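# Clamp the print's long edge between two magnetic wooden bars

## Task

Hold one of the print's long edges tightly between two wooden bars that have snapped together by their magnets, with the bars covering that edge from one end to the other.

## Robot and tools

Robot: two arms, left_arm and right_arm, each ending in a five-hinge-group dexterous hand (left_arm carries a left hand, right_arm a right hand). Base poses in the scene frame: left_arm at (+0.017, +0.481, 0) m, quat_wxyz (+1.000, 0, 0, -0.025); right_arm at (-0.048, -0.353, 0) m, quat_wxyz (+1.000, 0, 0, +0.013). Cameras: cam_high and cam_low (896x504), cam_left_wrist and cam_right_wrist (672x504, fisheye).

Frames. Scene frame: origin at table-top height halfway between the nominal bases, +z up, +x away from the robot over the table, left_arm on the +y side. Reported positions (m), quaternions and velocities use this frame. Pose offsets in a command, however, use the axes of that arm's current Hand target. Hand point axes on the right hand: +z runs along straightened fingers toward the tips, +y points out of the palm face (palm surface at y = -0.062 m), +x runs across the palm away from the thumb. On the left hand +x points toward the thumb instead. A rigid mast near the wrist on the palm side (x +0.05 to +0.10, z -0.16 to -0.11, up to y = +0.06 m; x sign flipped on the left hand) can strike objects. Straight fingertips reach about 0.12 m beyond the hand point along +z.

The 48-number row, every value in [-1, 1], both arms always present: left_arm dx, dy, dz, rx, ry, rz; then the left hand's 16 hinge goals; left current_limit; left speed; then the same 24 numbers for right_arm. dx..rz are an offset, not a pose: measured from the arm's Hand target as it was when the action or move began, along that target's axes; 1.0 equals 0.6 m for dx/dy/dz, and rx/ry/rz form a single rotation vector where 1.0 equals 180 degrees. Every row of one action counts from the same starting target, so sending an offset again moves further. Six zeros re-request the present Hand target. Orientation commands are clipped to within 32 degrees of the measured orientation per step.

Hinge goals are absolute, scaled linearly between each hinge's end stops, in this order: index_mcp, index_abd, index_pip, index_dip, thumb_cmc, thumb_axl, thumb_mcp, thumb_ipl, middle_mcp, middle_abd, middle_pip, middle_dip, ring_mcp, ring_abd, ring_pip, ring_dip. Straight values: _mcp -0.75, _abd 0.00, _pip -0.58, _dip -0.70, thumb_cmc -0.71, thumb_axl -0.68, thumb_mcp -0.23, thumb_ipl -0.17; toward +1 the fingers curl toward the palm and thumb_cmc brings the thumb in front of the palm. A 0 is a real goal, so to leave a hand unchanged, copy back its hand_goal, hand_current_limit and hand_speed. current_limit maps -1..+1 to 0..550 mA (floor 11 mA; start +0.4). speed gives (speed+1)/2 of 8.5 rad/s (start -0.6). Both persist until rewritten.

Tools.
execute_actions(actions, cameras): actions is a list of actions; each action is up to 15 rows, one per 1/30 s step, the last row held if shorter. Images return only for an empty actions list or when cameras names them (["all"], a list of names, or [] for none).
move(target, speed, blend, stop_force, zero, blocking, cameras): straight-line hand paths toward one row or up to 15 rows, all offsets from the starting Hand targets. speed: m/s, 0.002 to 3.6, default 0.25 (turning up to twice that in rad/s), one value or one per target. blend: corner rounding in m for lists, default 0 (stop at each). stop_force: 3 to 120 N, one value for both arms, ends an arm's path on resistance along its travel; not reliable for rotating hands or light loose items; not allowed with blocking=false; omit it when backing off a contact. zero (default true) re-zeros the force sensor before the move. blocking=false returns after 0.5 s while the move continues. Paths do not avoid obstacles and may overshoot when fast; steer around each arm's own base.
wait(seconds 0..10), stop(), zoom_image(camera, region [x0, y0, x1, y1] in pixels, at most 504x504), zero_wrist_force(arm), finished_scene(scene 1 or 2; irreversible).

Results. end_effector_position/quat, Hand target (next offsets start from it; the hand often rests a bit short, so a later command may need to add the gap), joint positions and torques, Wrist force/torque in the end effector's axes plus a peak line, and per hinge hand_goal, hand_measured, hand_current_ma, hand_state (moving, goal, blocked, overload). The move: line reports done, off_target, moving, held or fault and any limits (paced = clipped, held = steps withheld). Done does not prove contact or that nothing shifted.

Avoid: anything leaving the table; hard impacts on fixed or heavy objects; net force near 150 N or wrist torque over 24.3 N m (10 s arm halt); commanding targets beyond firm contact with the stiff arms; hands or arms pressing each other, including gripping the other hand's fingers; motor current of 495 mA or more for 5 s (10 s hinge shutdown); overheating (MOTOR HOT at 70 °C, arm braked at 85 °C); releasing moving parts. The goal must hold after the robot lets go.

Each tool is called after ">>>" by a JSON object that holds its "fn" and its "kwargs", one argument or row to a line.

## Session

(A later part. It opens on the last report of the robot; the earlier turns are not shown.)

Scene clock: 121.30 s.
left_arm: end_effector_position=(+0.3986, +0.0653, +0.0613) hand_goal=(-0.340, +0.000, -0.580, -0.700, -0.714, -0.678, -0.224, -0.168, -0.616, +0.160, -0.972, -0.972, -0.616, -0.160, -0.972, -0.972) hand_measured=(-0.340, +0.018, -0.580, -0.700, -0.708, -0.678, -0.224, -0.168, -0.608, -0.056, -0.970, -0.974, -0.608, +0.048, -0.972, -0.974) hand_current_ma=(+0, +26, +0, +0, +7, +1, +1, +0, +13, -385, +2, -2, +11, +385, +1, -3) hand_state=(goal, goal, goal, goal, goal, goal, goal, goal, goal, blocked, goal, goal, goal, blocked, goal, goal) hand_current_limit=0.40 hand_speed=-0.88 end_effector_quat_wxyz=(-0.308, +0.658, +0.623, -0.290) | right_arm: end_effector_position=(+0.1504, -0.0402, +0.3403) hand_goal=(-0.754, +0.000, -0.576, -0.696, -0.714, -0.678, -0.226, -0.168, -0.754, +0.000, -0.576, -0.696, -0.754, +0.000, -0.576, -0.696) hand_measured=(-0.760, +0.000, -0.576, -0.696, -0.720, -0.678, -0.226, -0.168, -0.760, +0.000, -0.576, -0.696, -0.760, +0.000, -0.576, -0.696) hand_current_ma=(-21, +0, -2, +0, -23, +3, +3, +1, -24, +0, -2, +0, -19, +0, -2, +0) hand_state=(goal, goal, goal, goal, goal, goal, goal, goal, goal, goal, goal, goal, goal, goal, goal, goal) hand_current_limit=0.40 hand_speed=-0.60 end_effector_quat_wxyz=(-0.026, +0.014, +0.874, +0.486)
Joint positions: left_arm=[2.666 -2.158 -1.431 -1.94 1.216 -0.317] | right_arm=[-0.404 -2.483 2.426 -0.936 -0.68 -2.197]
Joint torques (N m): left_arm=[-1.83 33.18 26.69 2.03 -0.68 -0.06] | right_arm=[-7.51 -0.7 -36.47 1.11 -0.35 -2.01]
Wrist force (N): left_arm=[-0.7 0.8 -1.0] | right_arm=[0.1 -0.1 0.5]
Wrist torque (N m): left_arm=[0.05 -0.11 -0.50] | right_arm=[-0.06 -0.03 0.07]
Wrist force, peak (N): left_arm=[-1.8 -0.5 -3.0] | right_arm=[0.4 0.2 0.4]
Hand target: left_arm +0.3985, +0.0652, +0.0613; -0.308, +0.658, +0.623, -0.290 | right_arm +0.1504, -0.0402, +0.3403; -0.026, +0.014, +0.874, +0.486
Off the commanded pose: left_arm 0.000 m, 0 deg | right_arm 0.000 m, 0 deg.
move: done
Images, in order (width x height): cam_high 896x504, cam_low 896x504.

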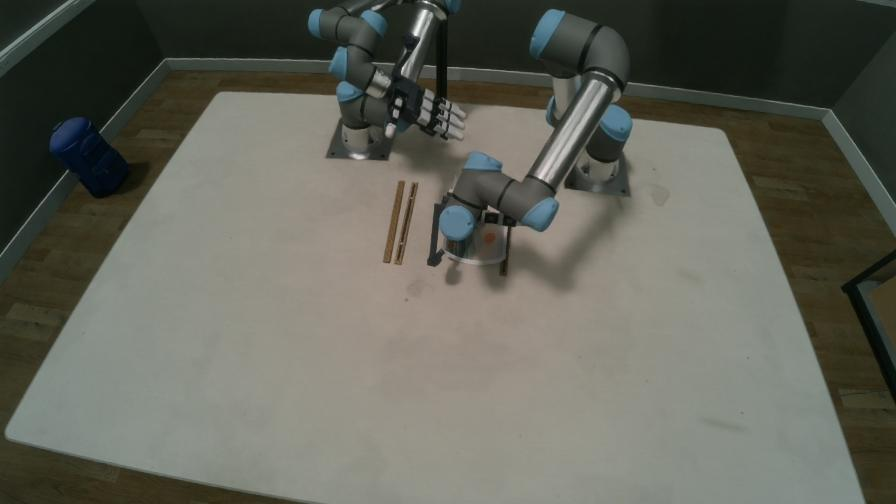

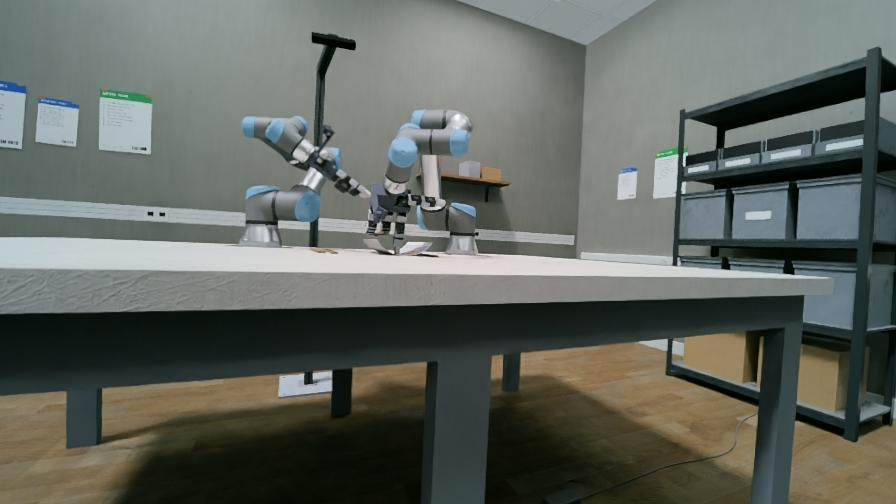

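>>> {"fn": "move", "kwargs": {
  "target": [
    [0.0002,-0.0878,-0.0735,0,0,0, -0.339,0,-0.58,-0.70,-0.714,-0.678,-0.2247,-0.1676,-0.6164,0.16,-0.971,-0.971,-0.6164,-0.16,-0.971,-0.971,0.4,-0.8, 0,0,0,0,0,0, -0.754,0,-0.576,-0.696,-0.714,-0.678,-0.226,-0.168,-0.754,0,-0.576,-0.696,-0.754,0,-0.576,-0.696,0.4,-0.6],
    [0.2538,-0.0624,-0.1031,0,0,0, -0.973,0,-0.971,-0.696,-0.714,-0.678,-0.2247,-0.1676,-0.6164,0.16,-0.971,-0.971,-0.6164,-0.16,-0.971,-0.971,0.4,-0.8, 0,0,0,0,0,0, -0.754,0,-0.576,-0.696,-0.714,-0.678,-0.226,-0.168,-0.754,0,-0.576,-0.696,-0.754,0,-0.576,-0.696,0.4,-0.6],
    [0.2536,0.0296,-0.0260,0,0,0, -0.973,0,-0.971,-0.696,-0.714,-0.678,-0.2247,-0.1676,-0.6164,0.16,-0.971,-0.971,-0.6164,-0.16,-0.971,-0.971,0.4,-0.8, 0,0,0,0,0,0, -0.754,0,-0.576,-0.696,-0.714,-0.678,-0.226,-0.168,-0.754,0,-0.576,-0.696,-0.754,0,-0.576,-0.696,0.4,-0.6],
    [0.2587,0.0870,0.0224,0,0,0, -0.973,0,-0.971,-0.696,-0.714,-0.678,-0.2247,-0.1676,-0.6164,0.16,-0.971,-0.971,-0.6164,-0.16,-0.971,-0.971,0.4,-0.8, 0,0,0,0,0,0, -0.754,0,-0.576,-0.696,-0.714,-0.678,-0.226,-0.168,-0.754,0,-0.576,-0.696,-0.754,0,-0.576,-0.696,0.4,-0.6]
  ],
  "speed": [0.07,0.12,0.06,0.02],
  "blend": [0.02,0,0.004,0],
  "cameras": ["all"]
}}

>>> {"fn": "zoom_image", "kwargs": {
  "camera": "cam_right_wrist",
  "region": [310, 60, 490, 220]
}}

>>> {"fn": "zoom_image", "kwargs": {
  "camera": "cam_right_wrist",
  "region": [315, 80, 365, 130]
}}

>>> {"fn": "zoom_image", "kwargs": {
  "camera": "cam_right_wrist",
  "region": [415, 170, 465, 220]
}}

>>> {"fn": "zoom_image", "kwargs": {
  "camera": "cam_high",
  "region": [490, 175, 530, 225]
}}

>>> {"fn": "zoom_image", "kwargs": {
  "camera": "cam_low",
  "region": [385, 220, 455, 270]
}}

>>> {"fn": "zoom_image", "kwargs": {
  "camera": "cam_left_wrist",
  "region": [180, 0, 480, 160]
}}

Scene clock: 131.67 s.
left_arm: end_effector_position=(+0.4302, +0.2190, +0.0127) hand_goal=(-0.974, +0.000, -0.972, -0.696, -0.714, -0.678, -0.224, -0.168, -0.616, +0.160, -0.972, -0.972, -0.616, -0.160, -0.972, -0.972) hand_measured=(-0.950, +0.002, -0.964, -0.698, -0.708, -0.678, -0.224, -0.168, -0.608, -0.056, -0.970, -0.974, -0.608, +0.048, -0.970, -0.974) hand_current_ma=(+52, +2, +9, -2, +7, +1, +1, +0, +14, -385, +2, -2, +11, +385, +1, -3) hand_state=(blocked, goal, goal, goal, goal, goal, goal, goal, goal, blocked, goal, goal, goal, blocked, goal, goal) hand_current_limit=0.40 hand_speed=-0.80 end_effector_quat_wxyz=(-0.308, +0.658, +0.623, -0.290) | right_arm: end_effector_position=(+0.1504, -0.0402, +0.3403) hand_goal=(-0.754, +0.000, -0.576, -0.696, -0.714, -0.678, -0.226, -0.168, -0.754, +0.000, -0.576, -0.696, -0.754, +0.000, -0.576, -0.696) hand_measured=(-0.760, +0.000, -0.576, -0.696, -0.720, -0.678, -0.226, -0.168, -0.760, +0.000, -0.576, -0.696, -0.760, +0.000, -0.576, -0.696) hand_current_ma=(-21, +0, -2, +0, -23, +3, +3, +1, -24, +0, -2, +0, -19, +0, -2, +0) hand_state=(goal, goal, goal, goal, goal, goal, goal, goal, goal, goal, goal, goal, goal, goal, goal, goal) hand_current_limit=0.40 hand_speed=-0.60 end_effector_quat_wxyz=(-0.026, +0.014, +0.874, +0.486)
Joint positions: left_arm=[2.913 -2.09 -1.68 -1.804 1.4 -0.147] | right_arm=[-0.404 -2.483 2.426 -0.936 -0.68 -2.197]
Joint torques (N m): left_arm=[12.34 44.68 20.84 -1.96 1 1.55] | right_arm=[-6.9 -0.33 -35.95 0.96 -0.25 -2.16]
Wrist force (N): left_arm=[-0.7 1.4 -0.1] | right_arm=[0.3 -0.2 0.3]
Wrist torque (N m): left_arm=[-0.11 -0.07 -0.47] | right_arm=[-0.06 -0.07 0.09]
Wrist force, peak (N): left_arm=[-0.1 2.4 0.5] | right_arm=[0.5 0.1 0.6]
Hand target: left_arm +0.4302, +0.2190, +0.0129; -0.308, +0.658, +0.623, -0.290 | right_arm +0.1504, -0.0402, +0.3403; -0.026, +0.014, +0.874, +0.486
Off the commanded pose: left_arm 0.000 m, 0 deg | right_arm 0.000 m, 0 deg.
move: done

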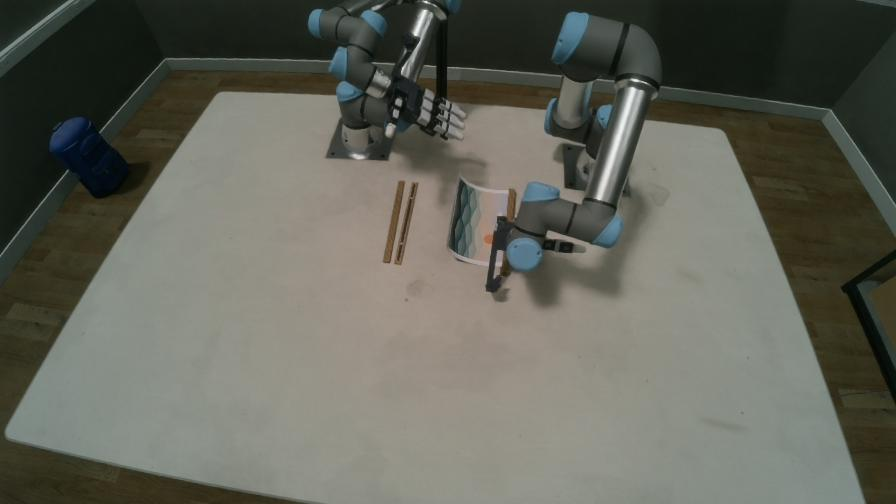

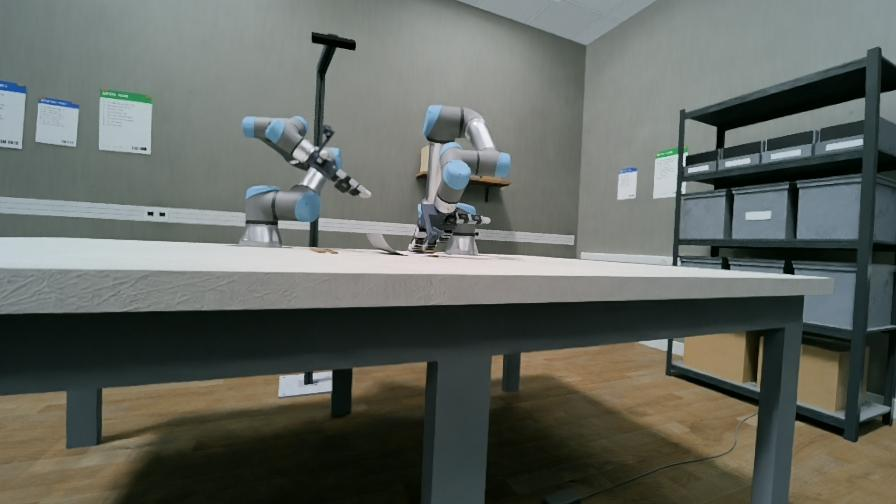

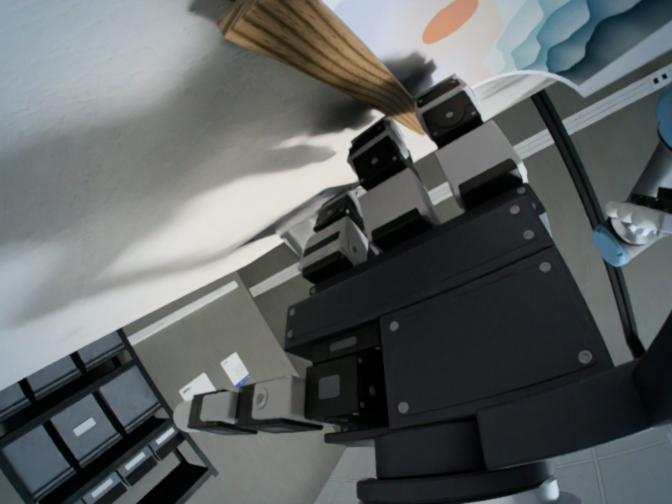

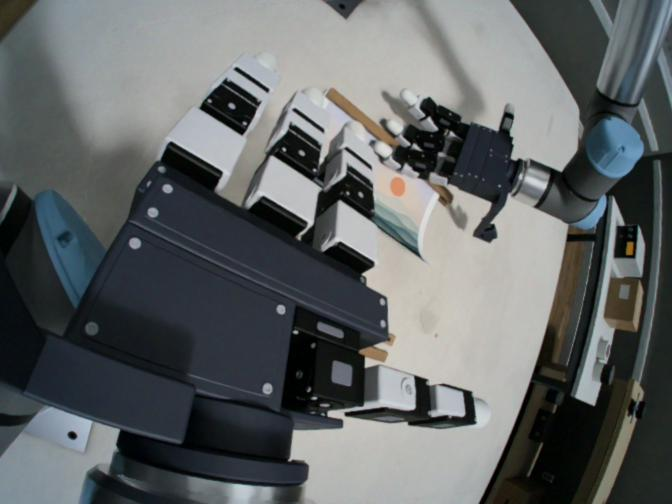

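Scaled by 2.800 from the camera's 672x504 image, which has a finer 960x720 frame.

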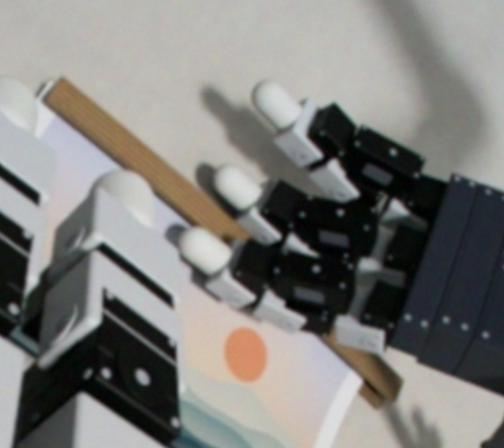

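Scaled by 10.080 from the camera's 672x504 image, which has a finer 960x720 frame.

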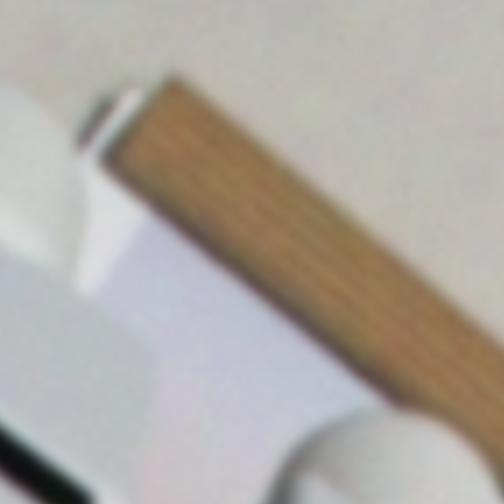

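Scaled by 10.080 from the camera's 672x504 image, which has a finer 960x720 frame.

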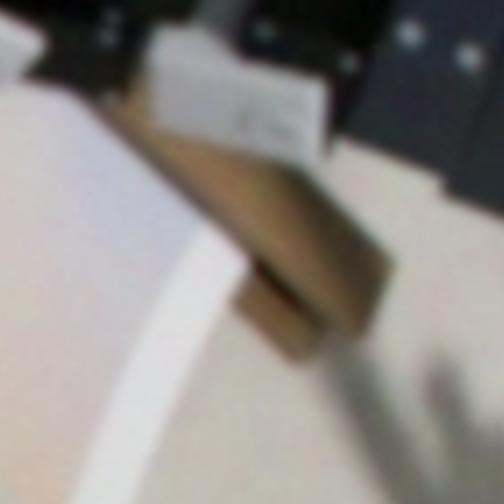

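Scaled by 10.080.

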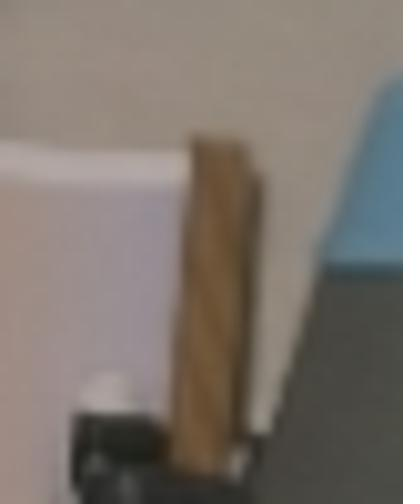

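Scaled by 7.200.

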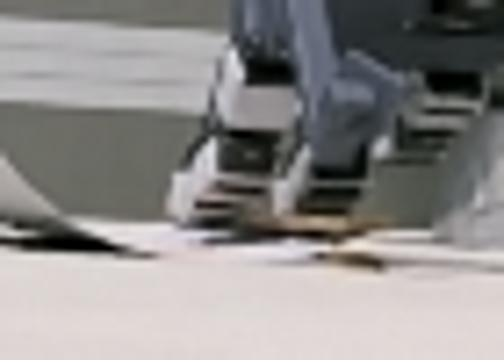

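Scaled by 1.680 from the camera's 672x504 image, which has a finer 960x720 frame.

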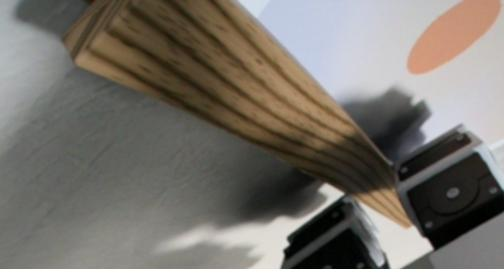

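>>> {"fn": "move", "kwargs": {
  "target": [
    [0.0004,-0.1499,-0.1256,0,0,0, -0.973,0,-0.971,-0.696,-0.714,-0.678,-0.2247,-0.1676,-0.6164,0.16,-0.971,-0.971,-0.6164,-0.16,-0.971,-0.971,0.4,-0.8, 0,0,0,0,0,0, -0.754,0,-0.576,-0.696,-0.714,-0.678,-0.226,-0.168,-0.754,0,-0.576,-0.696,-0.754,0,-0.576,-0.696,0.4,-0.6],
    [-0.1128,0.0193,-0.3279,0,0,0, -0.339,0,-0.58,-0.70,-0.714,-0.678,-0.2247,-0.1676,-0.6164,0.16,-0.971,-0.971,-0.6164,-0.16,-0.971,-0.971,0.4,-0.8, 0,0,0,0,0,0, -0.754,0,-0.576,-0.696,-0.714,-0.678,-0.226,-0.168,-0.754,0,-0.576,-0.696,-0.754,0,-0.576,-0.696,0.4,-0.6],
    [-0.1130,0.1046,-0.2564,0,0,0, -0.339,0,-0.58,-0.70,-0.714,-0.678,-0.2247,-0.1676,-0.6164,0.16,-0.971,-0.971,-0.6164,-0.16,-0.971,-0.971,0.4,-0.8, 0,0,0,0,0,0, -0.754,0,-0.576,-0.696,-0.714,-0.678,-0.226,-0.168,-0.754,0,-0.576,-0.696,-0.754,0,-0.576,-0.696,0.4,-0.6]
  ],
  "speed": [0.09,0.14,0.07],
  "blend": [0.02,0,0],
  "cameras": ["all"]
}}

>>> {"fn": "zoom_image", "kwargs": {
  "camera": "cam_low",
  "region": [385, 210, 485, 270]
}}

>>> {"fn": "zoom_image", "kwargs": {
  "camera": "cam_left_wrist",
  "region": [150, 0, 450, 200]
}}

>>> {"fn": "zoom_image", "kwargs": {
  "camera": "cam_high",
  "region": [430, 170, 530, 290]
}}

>>> {"fn": "zoom_image", "kwargs": {
  "camera": "cam_right_wrist",
  "region": [310, 60, 530, 280]
}}

Scene clock: 143.23 s.
left_arm: end_effector_position=(+0.5845, +0.1426, +0.0632) hand_goal=(-0.340, +0.000, -0.580, -0.700, -0.714, -0.678, -0.224, -0.168, -0.616, +0.160, -0.972, -0.972, -0.616, -0.160, -0.972, -0.972) hand_measured=(-0.338, +0.002, -0.580, -0.698, -0.708, -0.678, -0.224, -0.168, -0.606, -0.056, -0.970, -0.974, -0.608, +0.048, -0.970, -0.974) hand_current_ma=(+3, +2, -1, +1, +7, +1, +1, +0, +14, -385, +2, -2, +12, +385, +1, -3) hand_state=(goal, goal, goal, goal, goal, goal, goal, goal, goal, blocked, goal, goal, goal, blocked, goal, goal) hand_current_limit=0.40 hand_speed=-0.80 end_effector_quat_wxyz=(-0.308, +0.658, +0.623, -0.290) | right_arm: end_effector_position=(+0.1504, -0.0402, +0.3403) hand_goal=(-0.754, +0.000, -0.576, -0.696, -0.714, -0.678, -0.226, -0.168, -0.754, +0.000, -0.576, -0.696, -0.754, +0.000, -0.576, -0.696) hand_measured=(-0.760, +0.000, -0.576, -0.696, -0.720, -0.678, -0.226, -0.168, -0.760, +0.000, -0.576, -0.696, -0.760, +0.000, -0.576, -0.696) hand_current_ma=(-21, +0, -2, +0, -23, +3, +3, +1, -24, +0, -2, +0, -19, +0, -2, +0) hand_state=(goal, goal, goal, goal, goal, goal, goal, goal, goal, goal, goal, goal, goal, goal, goal, goal) hand_current_limit=0.40 hand_speed=-0.60 end_effector_quat_wxyz=(-0.026, +0.014, +0.874, +0.486)
Joint positions: left_arm=[2.872 -2.428 -0.944 -2.197 1.37 -0.174] | right_arm=[-0.404 -2.483 2.426 -0.936 -0.68 -2.197]
Joint torques (N m): left_arm=[7.14 59.99 27.65 -2.36 -0.83 -0.21] | right_arm=[-6.95 -0.59 -35.66 0.76 -0.29 -2]
Wrist force (N): left_arm=[-0.7 1.6 -0.1] | right_arm=[0.0 0.2 0.2]
Wrist torque (N m): left_arm=[-0.05 -0.04 -0.38] | right_arm=[0.00 -0.02 0.07]
Wrist force, peak (N): left_arm=[-1.4 2.7 -1.0] | right_arm=[0.2 0.5 0.3]
Hand target: left_arm +0.5845, +0.1426, +0.0633; -0.308, +0.658, +0.623, -0.290 | right_arm +0.1504, -0.0402, +0.3403; -0.026, +0.014, +0.874, +0.486
Off the commanded pose: left_arm 0.000 m, 0 deg | right_arm 0.000 m, 0 deg.
move: done

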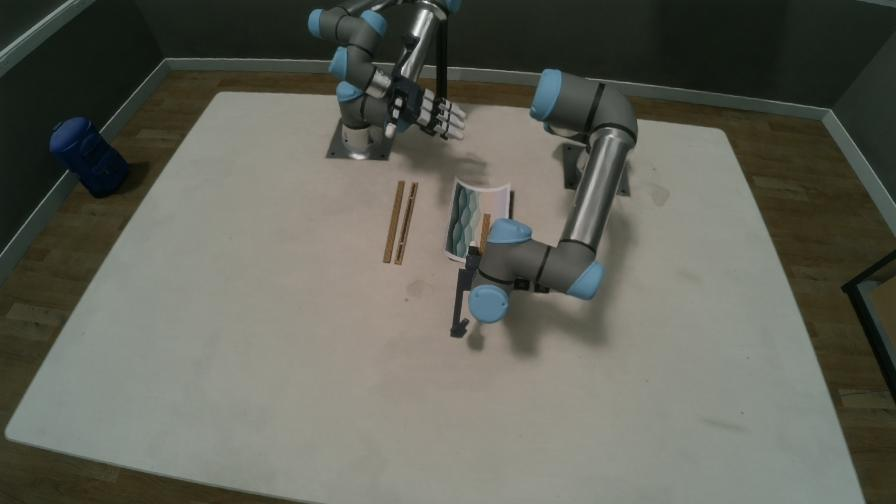

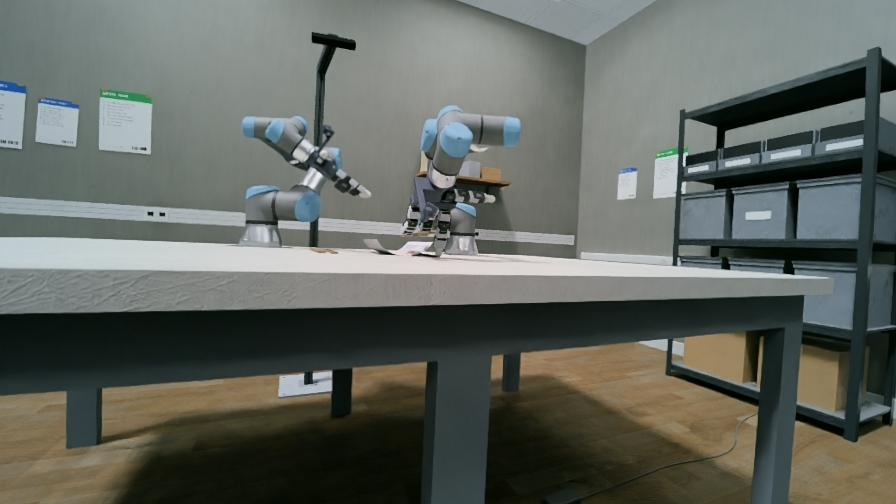

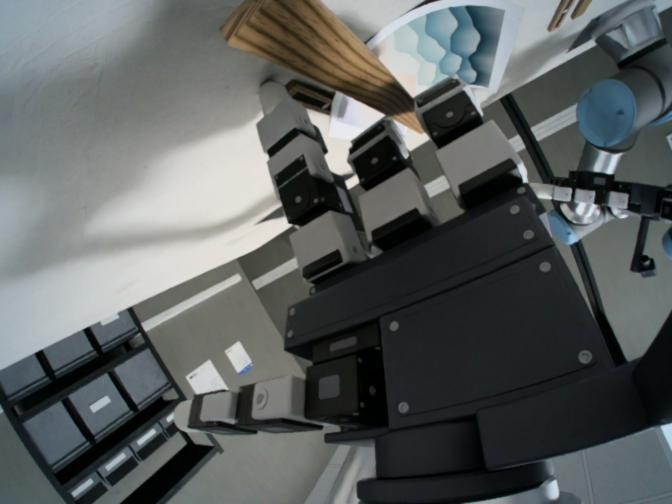

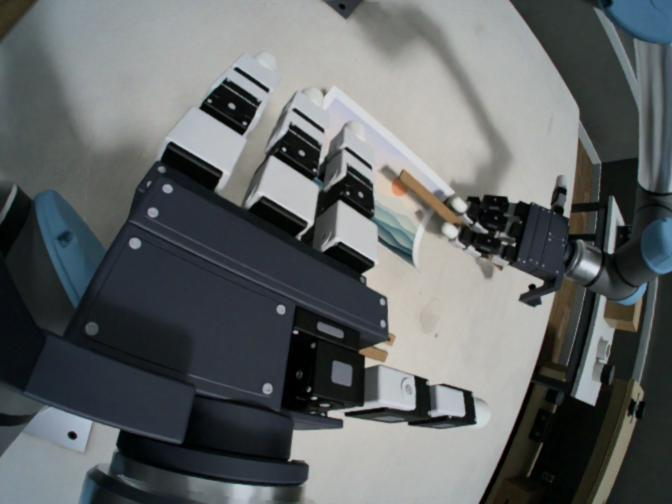

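Scaled by 5.040.

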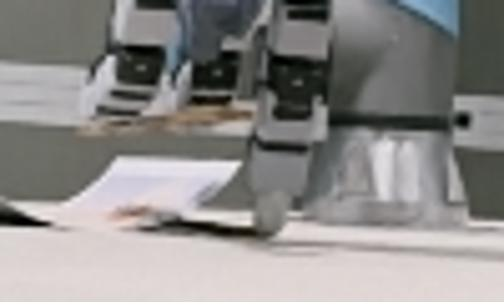

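Scaled by 1.680 from the camera's 672x504 image, which has a finer 960x720 frame.

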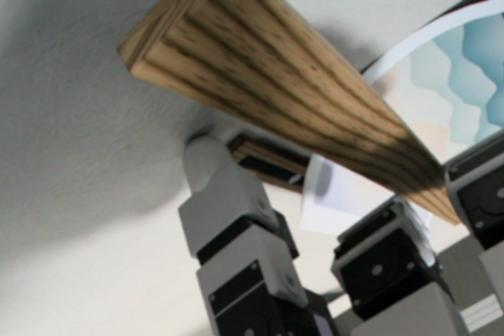

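Scaled by 4.200.

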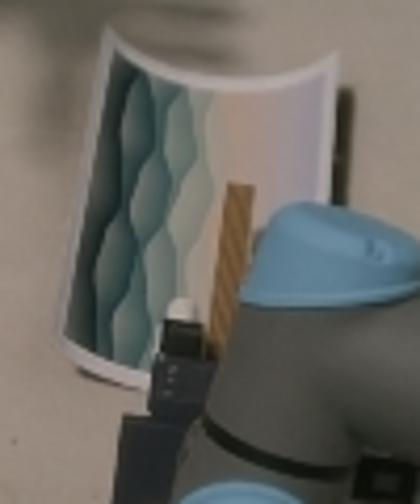

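Scaled by 2.291 from the camera's 672x504 image, which has a finer 960x720 frame.

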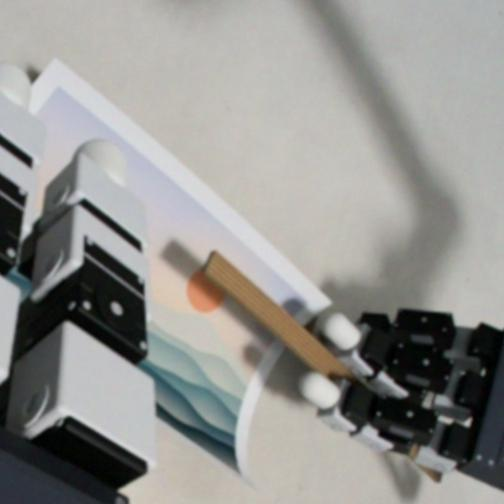

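>>> {"fn": "move", "kwargs": {
  "target": [-0.0002,-0.0193,0.0230,0,0,0, -0.339,0,-0.58,-0.70,-0.714,-0.678,-0.2247,-0.1676,-0.6164,0.16,-0.971,-0.971,-0.6164,-0.16,-0.971,-0.971,0.4,-0.8, 0,0,0,0,0,0, -0.754,0,-0.576,-0.696,-0.714,-0.678,-0.226,-0.168,-0.754,0,-0.576,-0.696,-0.754,0,-0.576,-0.696,0.4,-0.6],
  "speed": 0.02,
  "cameras": ["cam_high","cam_left_wrist","cam_low"]
}}

>>> {"fn": "zoom_image", "kwargs": {
  "camera": "cam_high",
  "region": [490, 170, 530, 220]
}}

>>> {"fn": "zoom_image", "kwargs": {
  "camera": "cam_left_wrist",
  "region": [220, 40, 420, 180]
}}

>>> {"fn": "zoom_image", "kwargs": {
  "camera": "cam_low",
  "region": [385, 220, 455, 270]
}}

Scene clock: 145.80 s.
left_arm: end_effector_position=(+0.5665, +0.1434, +0.0634) hand_goal=(-0.340, +0.000, -0.580, -0.700, -0.714, -0.678, -0.224, -0.168, -0.616, +0.160, -0.972, -0.972, -0.616, -0.160, -0.972, -0.972) hand_measured=(-0.336, +0.002, -0.580, -0.698, -0.708, -0.678, -0.224, -0.168, -0.606, -0.056, -0.970, -0.974, -0.608, +0.048, -0.970, -0.974) hand_current_ma=(+6, +2, +0, +1, +7, +1, +1, +0, +14, -385, +2, -2, +12, +385, +1, -3) hand_state=(goal, goal, goal, goal, goal, goal, goal, goal, goal, blocked, goal, goal, goal, blocked, goal, goal) hand_current_limit=0.40 hand_speed=-0.80 end_effector_quat_wxyz=(-0.308, +0.658, +0.623, -0.290) | right_arm: end_effector_position=(+0.1504, -0.0402, +0.3403) hand_goal=(-0.754, +0.000, -0.576, -0.696, -0.714, -0.678, -0.226, -0.168, -0.754, +0.000, -0.576, -0.696, -0.754, +0.000, -0.576, -0.696) hand_measured=(-0.760, +0.000, -0.576, -0.696, -0.720, -0.678, -0.226, -0.168, -0.760, +0.000, -0.576, -0.696, -0.760, +0.000, -0.576, -0.696) hand_current_ma=(-21, +0, -2, +0, -23, +3, +3, +1, -24, +0, -2, +0, -19, +0, -2, +0) hand_state=(goal, goal, goal, goal, goal, goal, goal, goal, goal, goal, goal, goal, goal, goal, goal, goal) hand_current_limit=0.40 hand_speed=-0.60 end_effector_quat_wxyz=(-0.026, +0.014, +0.874, +0.486)
Joint positions: left_arm=[2.866 -2.382 -1.027 -2.158 1.365 -0.178] | right_arm=[-0.404 -2.483 2.426 -0.936 -0.68 -2.197]
Joint torques (N m): left_arm=[-3.98 38.53 27.68 -2.03 -1.13 -1.15] | right_arm=[-6.89 -1.06 -36.39 1.02 -0.35 -1.91]
Wrist force (N): left_arm=[-0.8 1.8 0.0] | right_arm=[0.3 0.0 0.4]
Wrist torque (N m): left_arm=[-0.06 -0.03 -0.38] | right_arm=[-0.04 -0.06 0.09]
Wrist force, peak (N): left_arm=[-0.8 1.9 0.0] | right_arm=[0.4 0.3 0.3]
Hand target: left_arm +0.5665, +0.1434, +0.0634; -0.308, +0.658, +0.623, -0.290 | right_arm +0.1504, -0.0402, +0.3403; -0.026, +0.014, +0.874, +0.486
Off the commanded pose: left_arm 0.000 m, 0 deg | right_arm 0.000 m, 0 deg.
move: done
Images, in order (width x height): cam_high 896x504, cam_low 896x504, cam_left_wrist 672x504.

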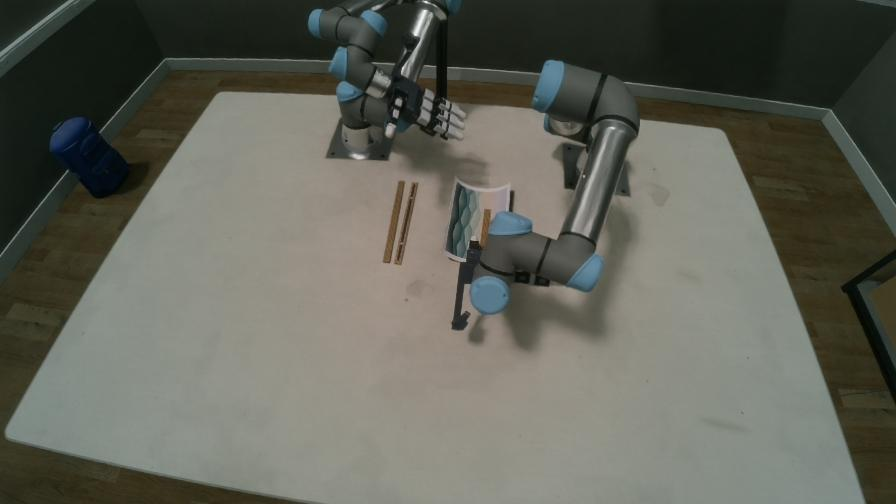

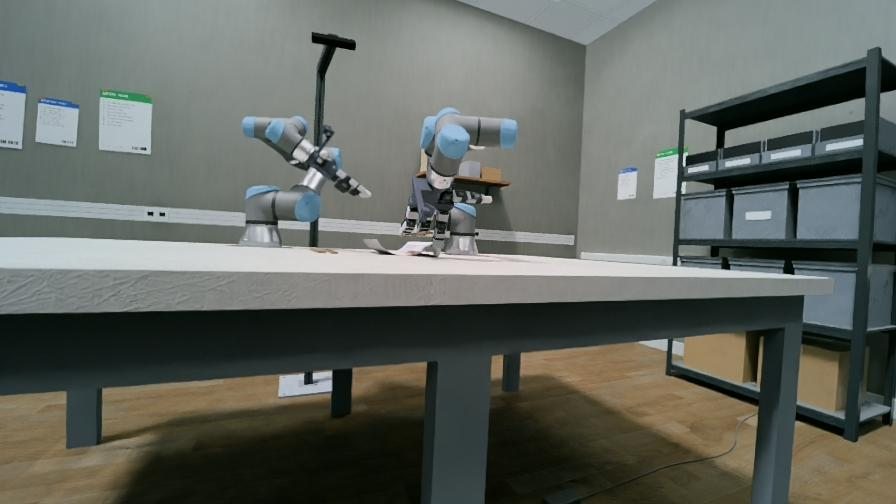

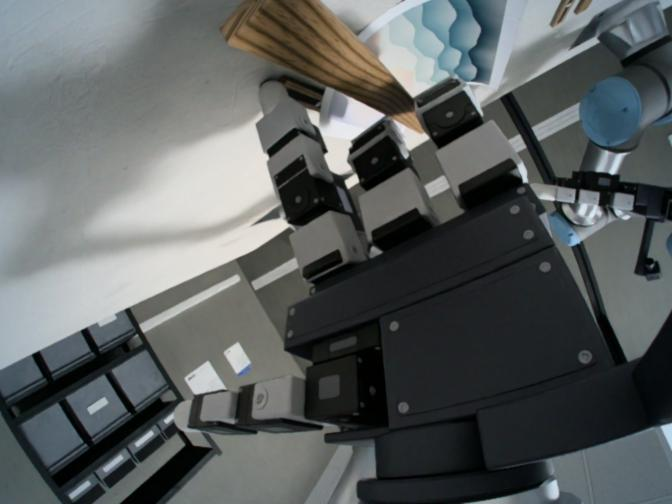

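Scaled by 10.080.

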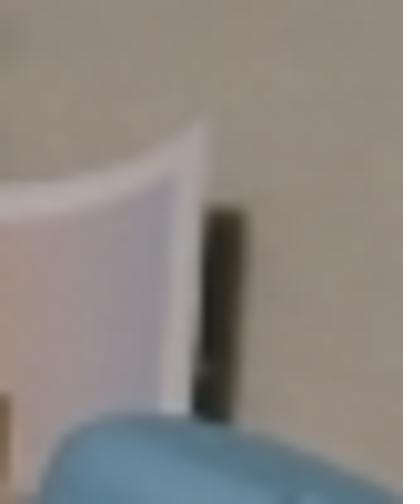

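Scaled by 2.520 from the camera's 672x504 image, which has a finer 960x720 frame.

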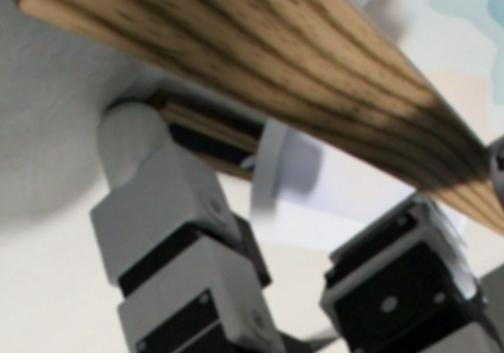

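Scaled by 7.200.

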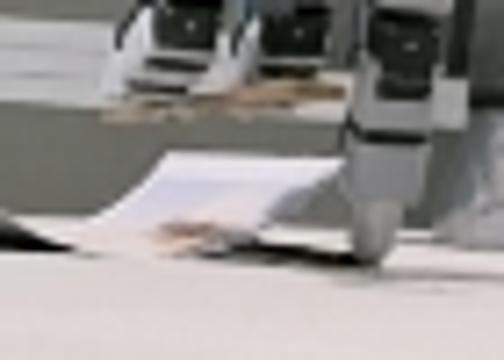

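>>> {"fn": "move", "kwargs": {
  "target": [
    [-0.0001,-0.0069,0.0082,0,0,0, -0.339,0,-0.58,-0.70,-0.714,-0.678,-0.2247,-0.1676,-0.6164,0.16,-0.971,-0.971,-0.6164,-0.16,-0.971,-0.971,0.4,-0.8, 0,0,0,0,0,0, -0.754,0,-0.576,-0.696,-0.714,-0.678,-0.226,-0.168,-0.754,0,-0.576,-0.696,-0.754,0,-0.576,-0.696,0.4,-0.6],
    [0,0.0069,-0.0082,0,0,0, -0.339,0,-0.58,-0.70,-0.714,-0.678,-0.2247,-0.1676,-0.6164,0.16,-0.971,-0.971,-0.6164,-0.16,-0.971,-0.971,0.4,-0.8, 0,0,0,0,0,0, -0.754,0,-0.576,-0.696,-0.714,-0.678,-0.226,-0.168,-0.754,0,-0.576,-0.696,-0.754,0,-0.576,-0.696,0.4,-0.6],
    [0.0002,-0.0867,-0.0867,0,0,0, -0.973,0,-0.971,-0.696,-0.714,-0.678,-0.2247,-0.1676,-0.6164,0.16,-0.971,-0.971,-0.6164,-0.16,-0.971,-0.971,0.4,-0.8, 0,0,0,0,0,0, -0.754,0,-0.576,-0.696,-0.714,-0.678,-0.226,-0.168,-0.754,0,-0.576,-0.696,-0.754,0,-0.576,-0.696,0.4,-0.6]
  ],
  "speed": [0.02,0.05,0.09],
  "blend": [0,0.005,0],
  "cameras": ["cam_high","cam_left_wrist","cam_low"]
}}

>>> {"fn": "zoom_image", "kwargs": {
  "camera": "cam_high",
  "region": [480, 170, 530, 220]
}}

>>> {"fn": "zoom_image", "kwargs": {
  "camera": "cam_low",
  "region": [385, 220, 455, 270]
}}

>>> {"fn": "zoom_image", "kwargs": {
  "camera": "cam_left_wrist",
  "region": [220, 40, 420, 180]
}}

Scene clock: 150.37 s.
left_arm: end_effector_position=(+0.5730, +0.1431, +0.1366) hand_goal=(-0.974, +0.000, -0.972, -0.696, -0.714, -0.678, -0.224, -0.168, -0.616, +0.160, -0.972, -0.972, -0.616, -0.160, -0.972, -0.972) hand_measured=(-0.950, +0.002, -0.964, -0.698, -0.708, -0.678, -0.224, -0.168, -0.606, -0.056, -0.970, -0.974, -0.608, +0.048, -0.970, -0.974) hand_current_ma=(+54, +2, +9, -2, +7, +1, +1, +0, +14, -385, +2, -2, +12, +385, +1, -3) hand_state=(blocked, goal, goal, goal, goal, goal, goal, goal, goal, blocked, goal, goal, goal, blocked, goal, goal) hand_current_limit=0.40 hand_speed=-0.80 end_effector_quat_wxyz=(-0.308, +0.658, +0.623, -0.290) | right_arm: end_effector_position=(+0.1504, -0.0402, +0.3403) hand_goal=(-0.754, +0.000, -0.576, -0.696, -0.714, -0.678, -0.226, -0.168, -0.754, +0.000, -0.576, -0.696, -0.754, +0.000, -0.576, -0.696) hand_measured=(-0.760, +0.000, -0.576, -0.696, -0.720, -0.678, -0.226, -0.168, -0.760, +0.000, -0.576, -0.696, -0.760, +0.000, -0.576, -0.696) hand_current_ma=(-21, +0, -2, +0, -23, +3, +3, +1, -24, +0, -2, +0, -19, +0, -2, +0) hand_state=(goal, goal, goal, goal, goal, goal, goal, goal, goal, goal, goal, goal, goal, goal, goal, goal) hand_current_limit=0.40 hand_speed=-0.60 end_effector_quat_wxyz=(-0.026, +0.014, +0.874, +0.486)
Joint positions: left_arm=[2.868 -2.361 -0.875 -2.332 1.367 -0.176] | right_arm=[-0.404 -2.483 2.426 -0.936 -0.68 -2.197]
Joint torques (N m): left_arm=[-8.99 38.45 25.83 -2.04 1.19 1.52] | right_arm=[-6.57 -0.92 -35.69 0.96 -0.37 -1.96]
Wrist force (N): left_arm=[-0.6 1.7 0.0] | right_arm=[0.3 -0.1 0.2]
Wrist torque (N m): left_arm=[-0.08 -0.05 -0.49] | right_arm=[-0.04 -0.06 0.09]
Wrist force, peak (N): left_arm=[-0.7 2.7 0.2] | right_arm=[0.2 0.3 0.5]
Hand target: left_arm +0.5730, +0.1431, +0.1366; -0.308, +0.658, +0.623, -0.290 | right_arm +0.1504, -0.0402, +0.3403; -0.026, +0.014, +0.874, +0.486
Off the commanded pose: left_arm 0.000 m, 0 deg | right_arm 0.000 m, 0 deg.
move: done
Images, in order (width x height): cam_high 896x504, cam_low 896x504, cam_left_wrist 672x504.

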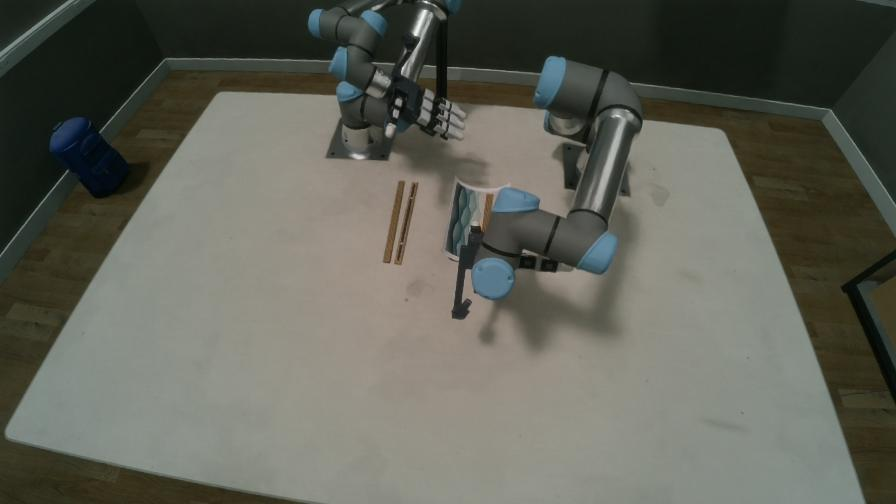

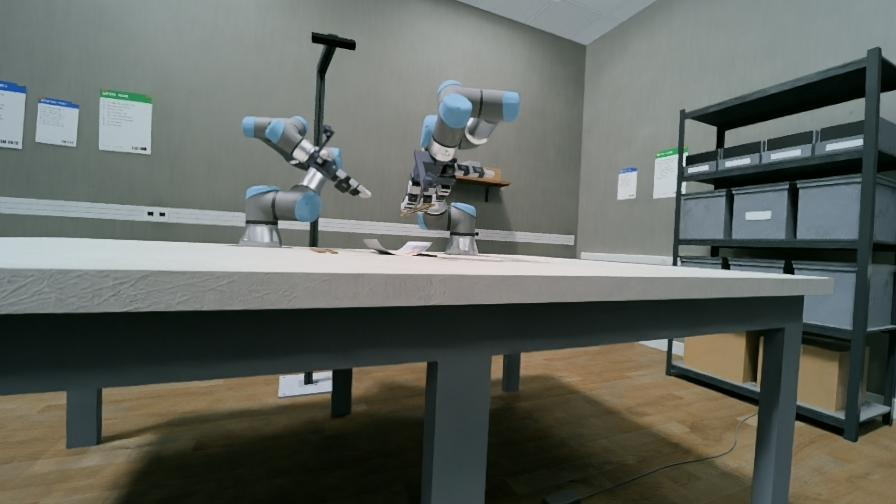

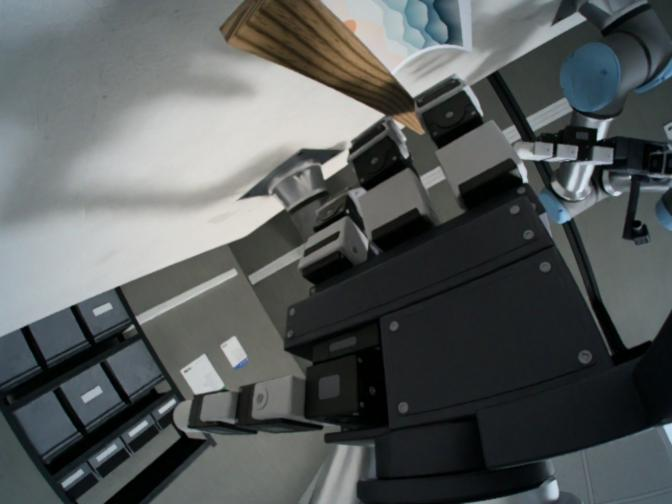

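Scaled by 10.080.

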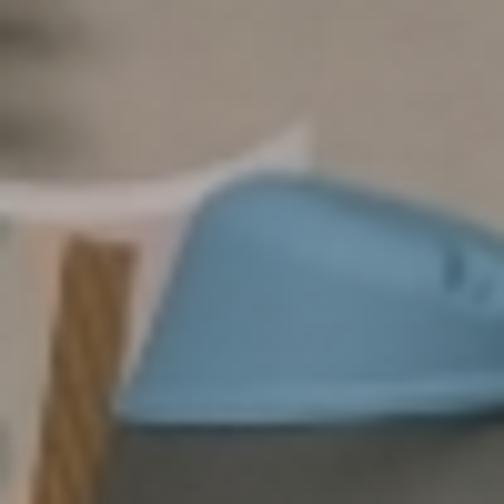

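Scaled by 7.200.

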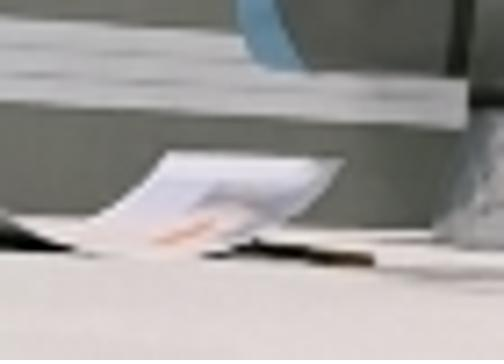

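Scaled by 2.520 from the camera's 672x504 image, which has a finer 960x720 frame.

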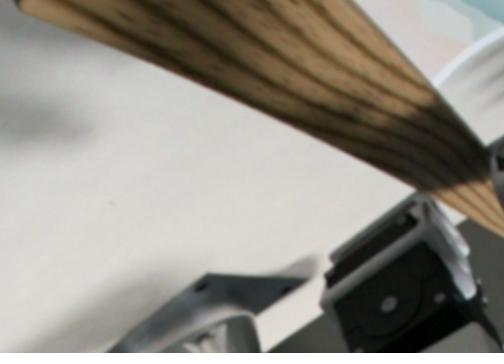

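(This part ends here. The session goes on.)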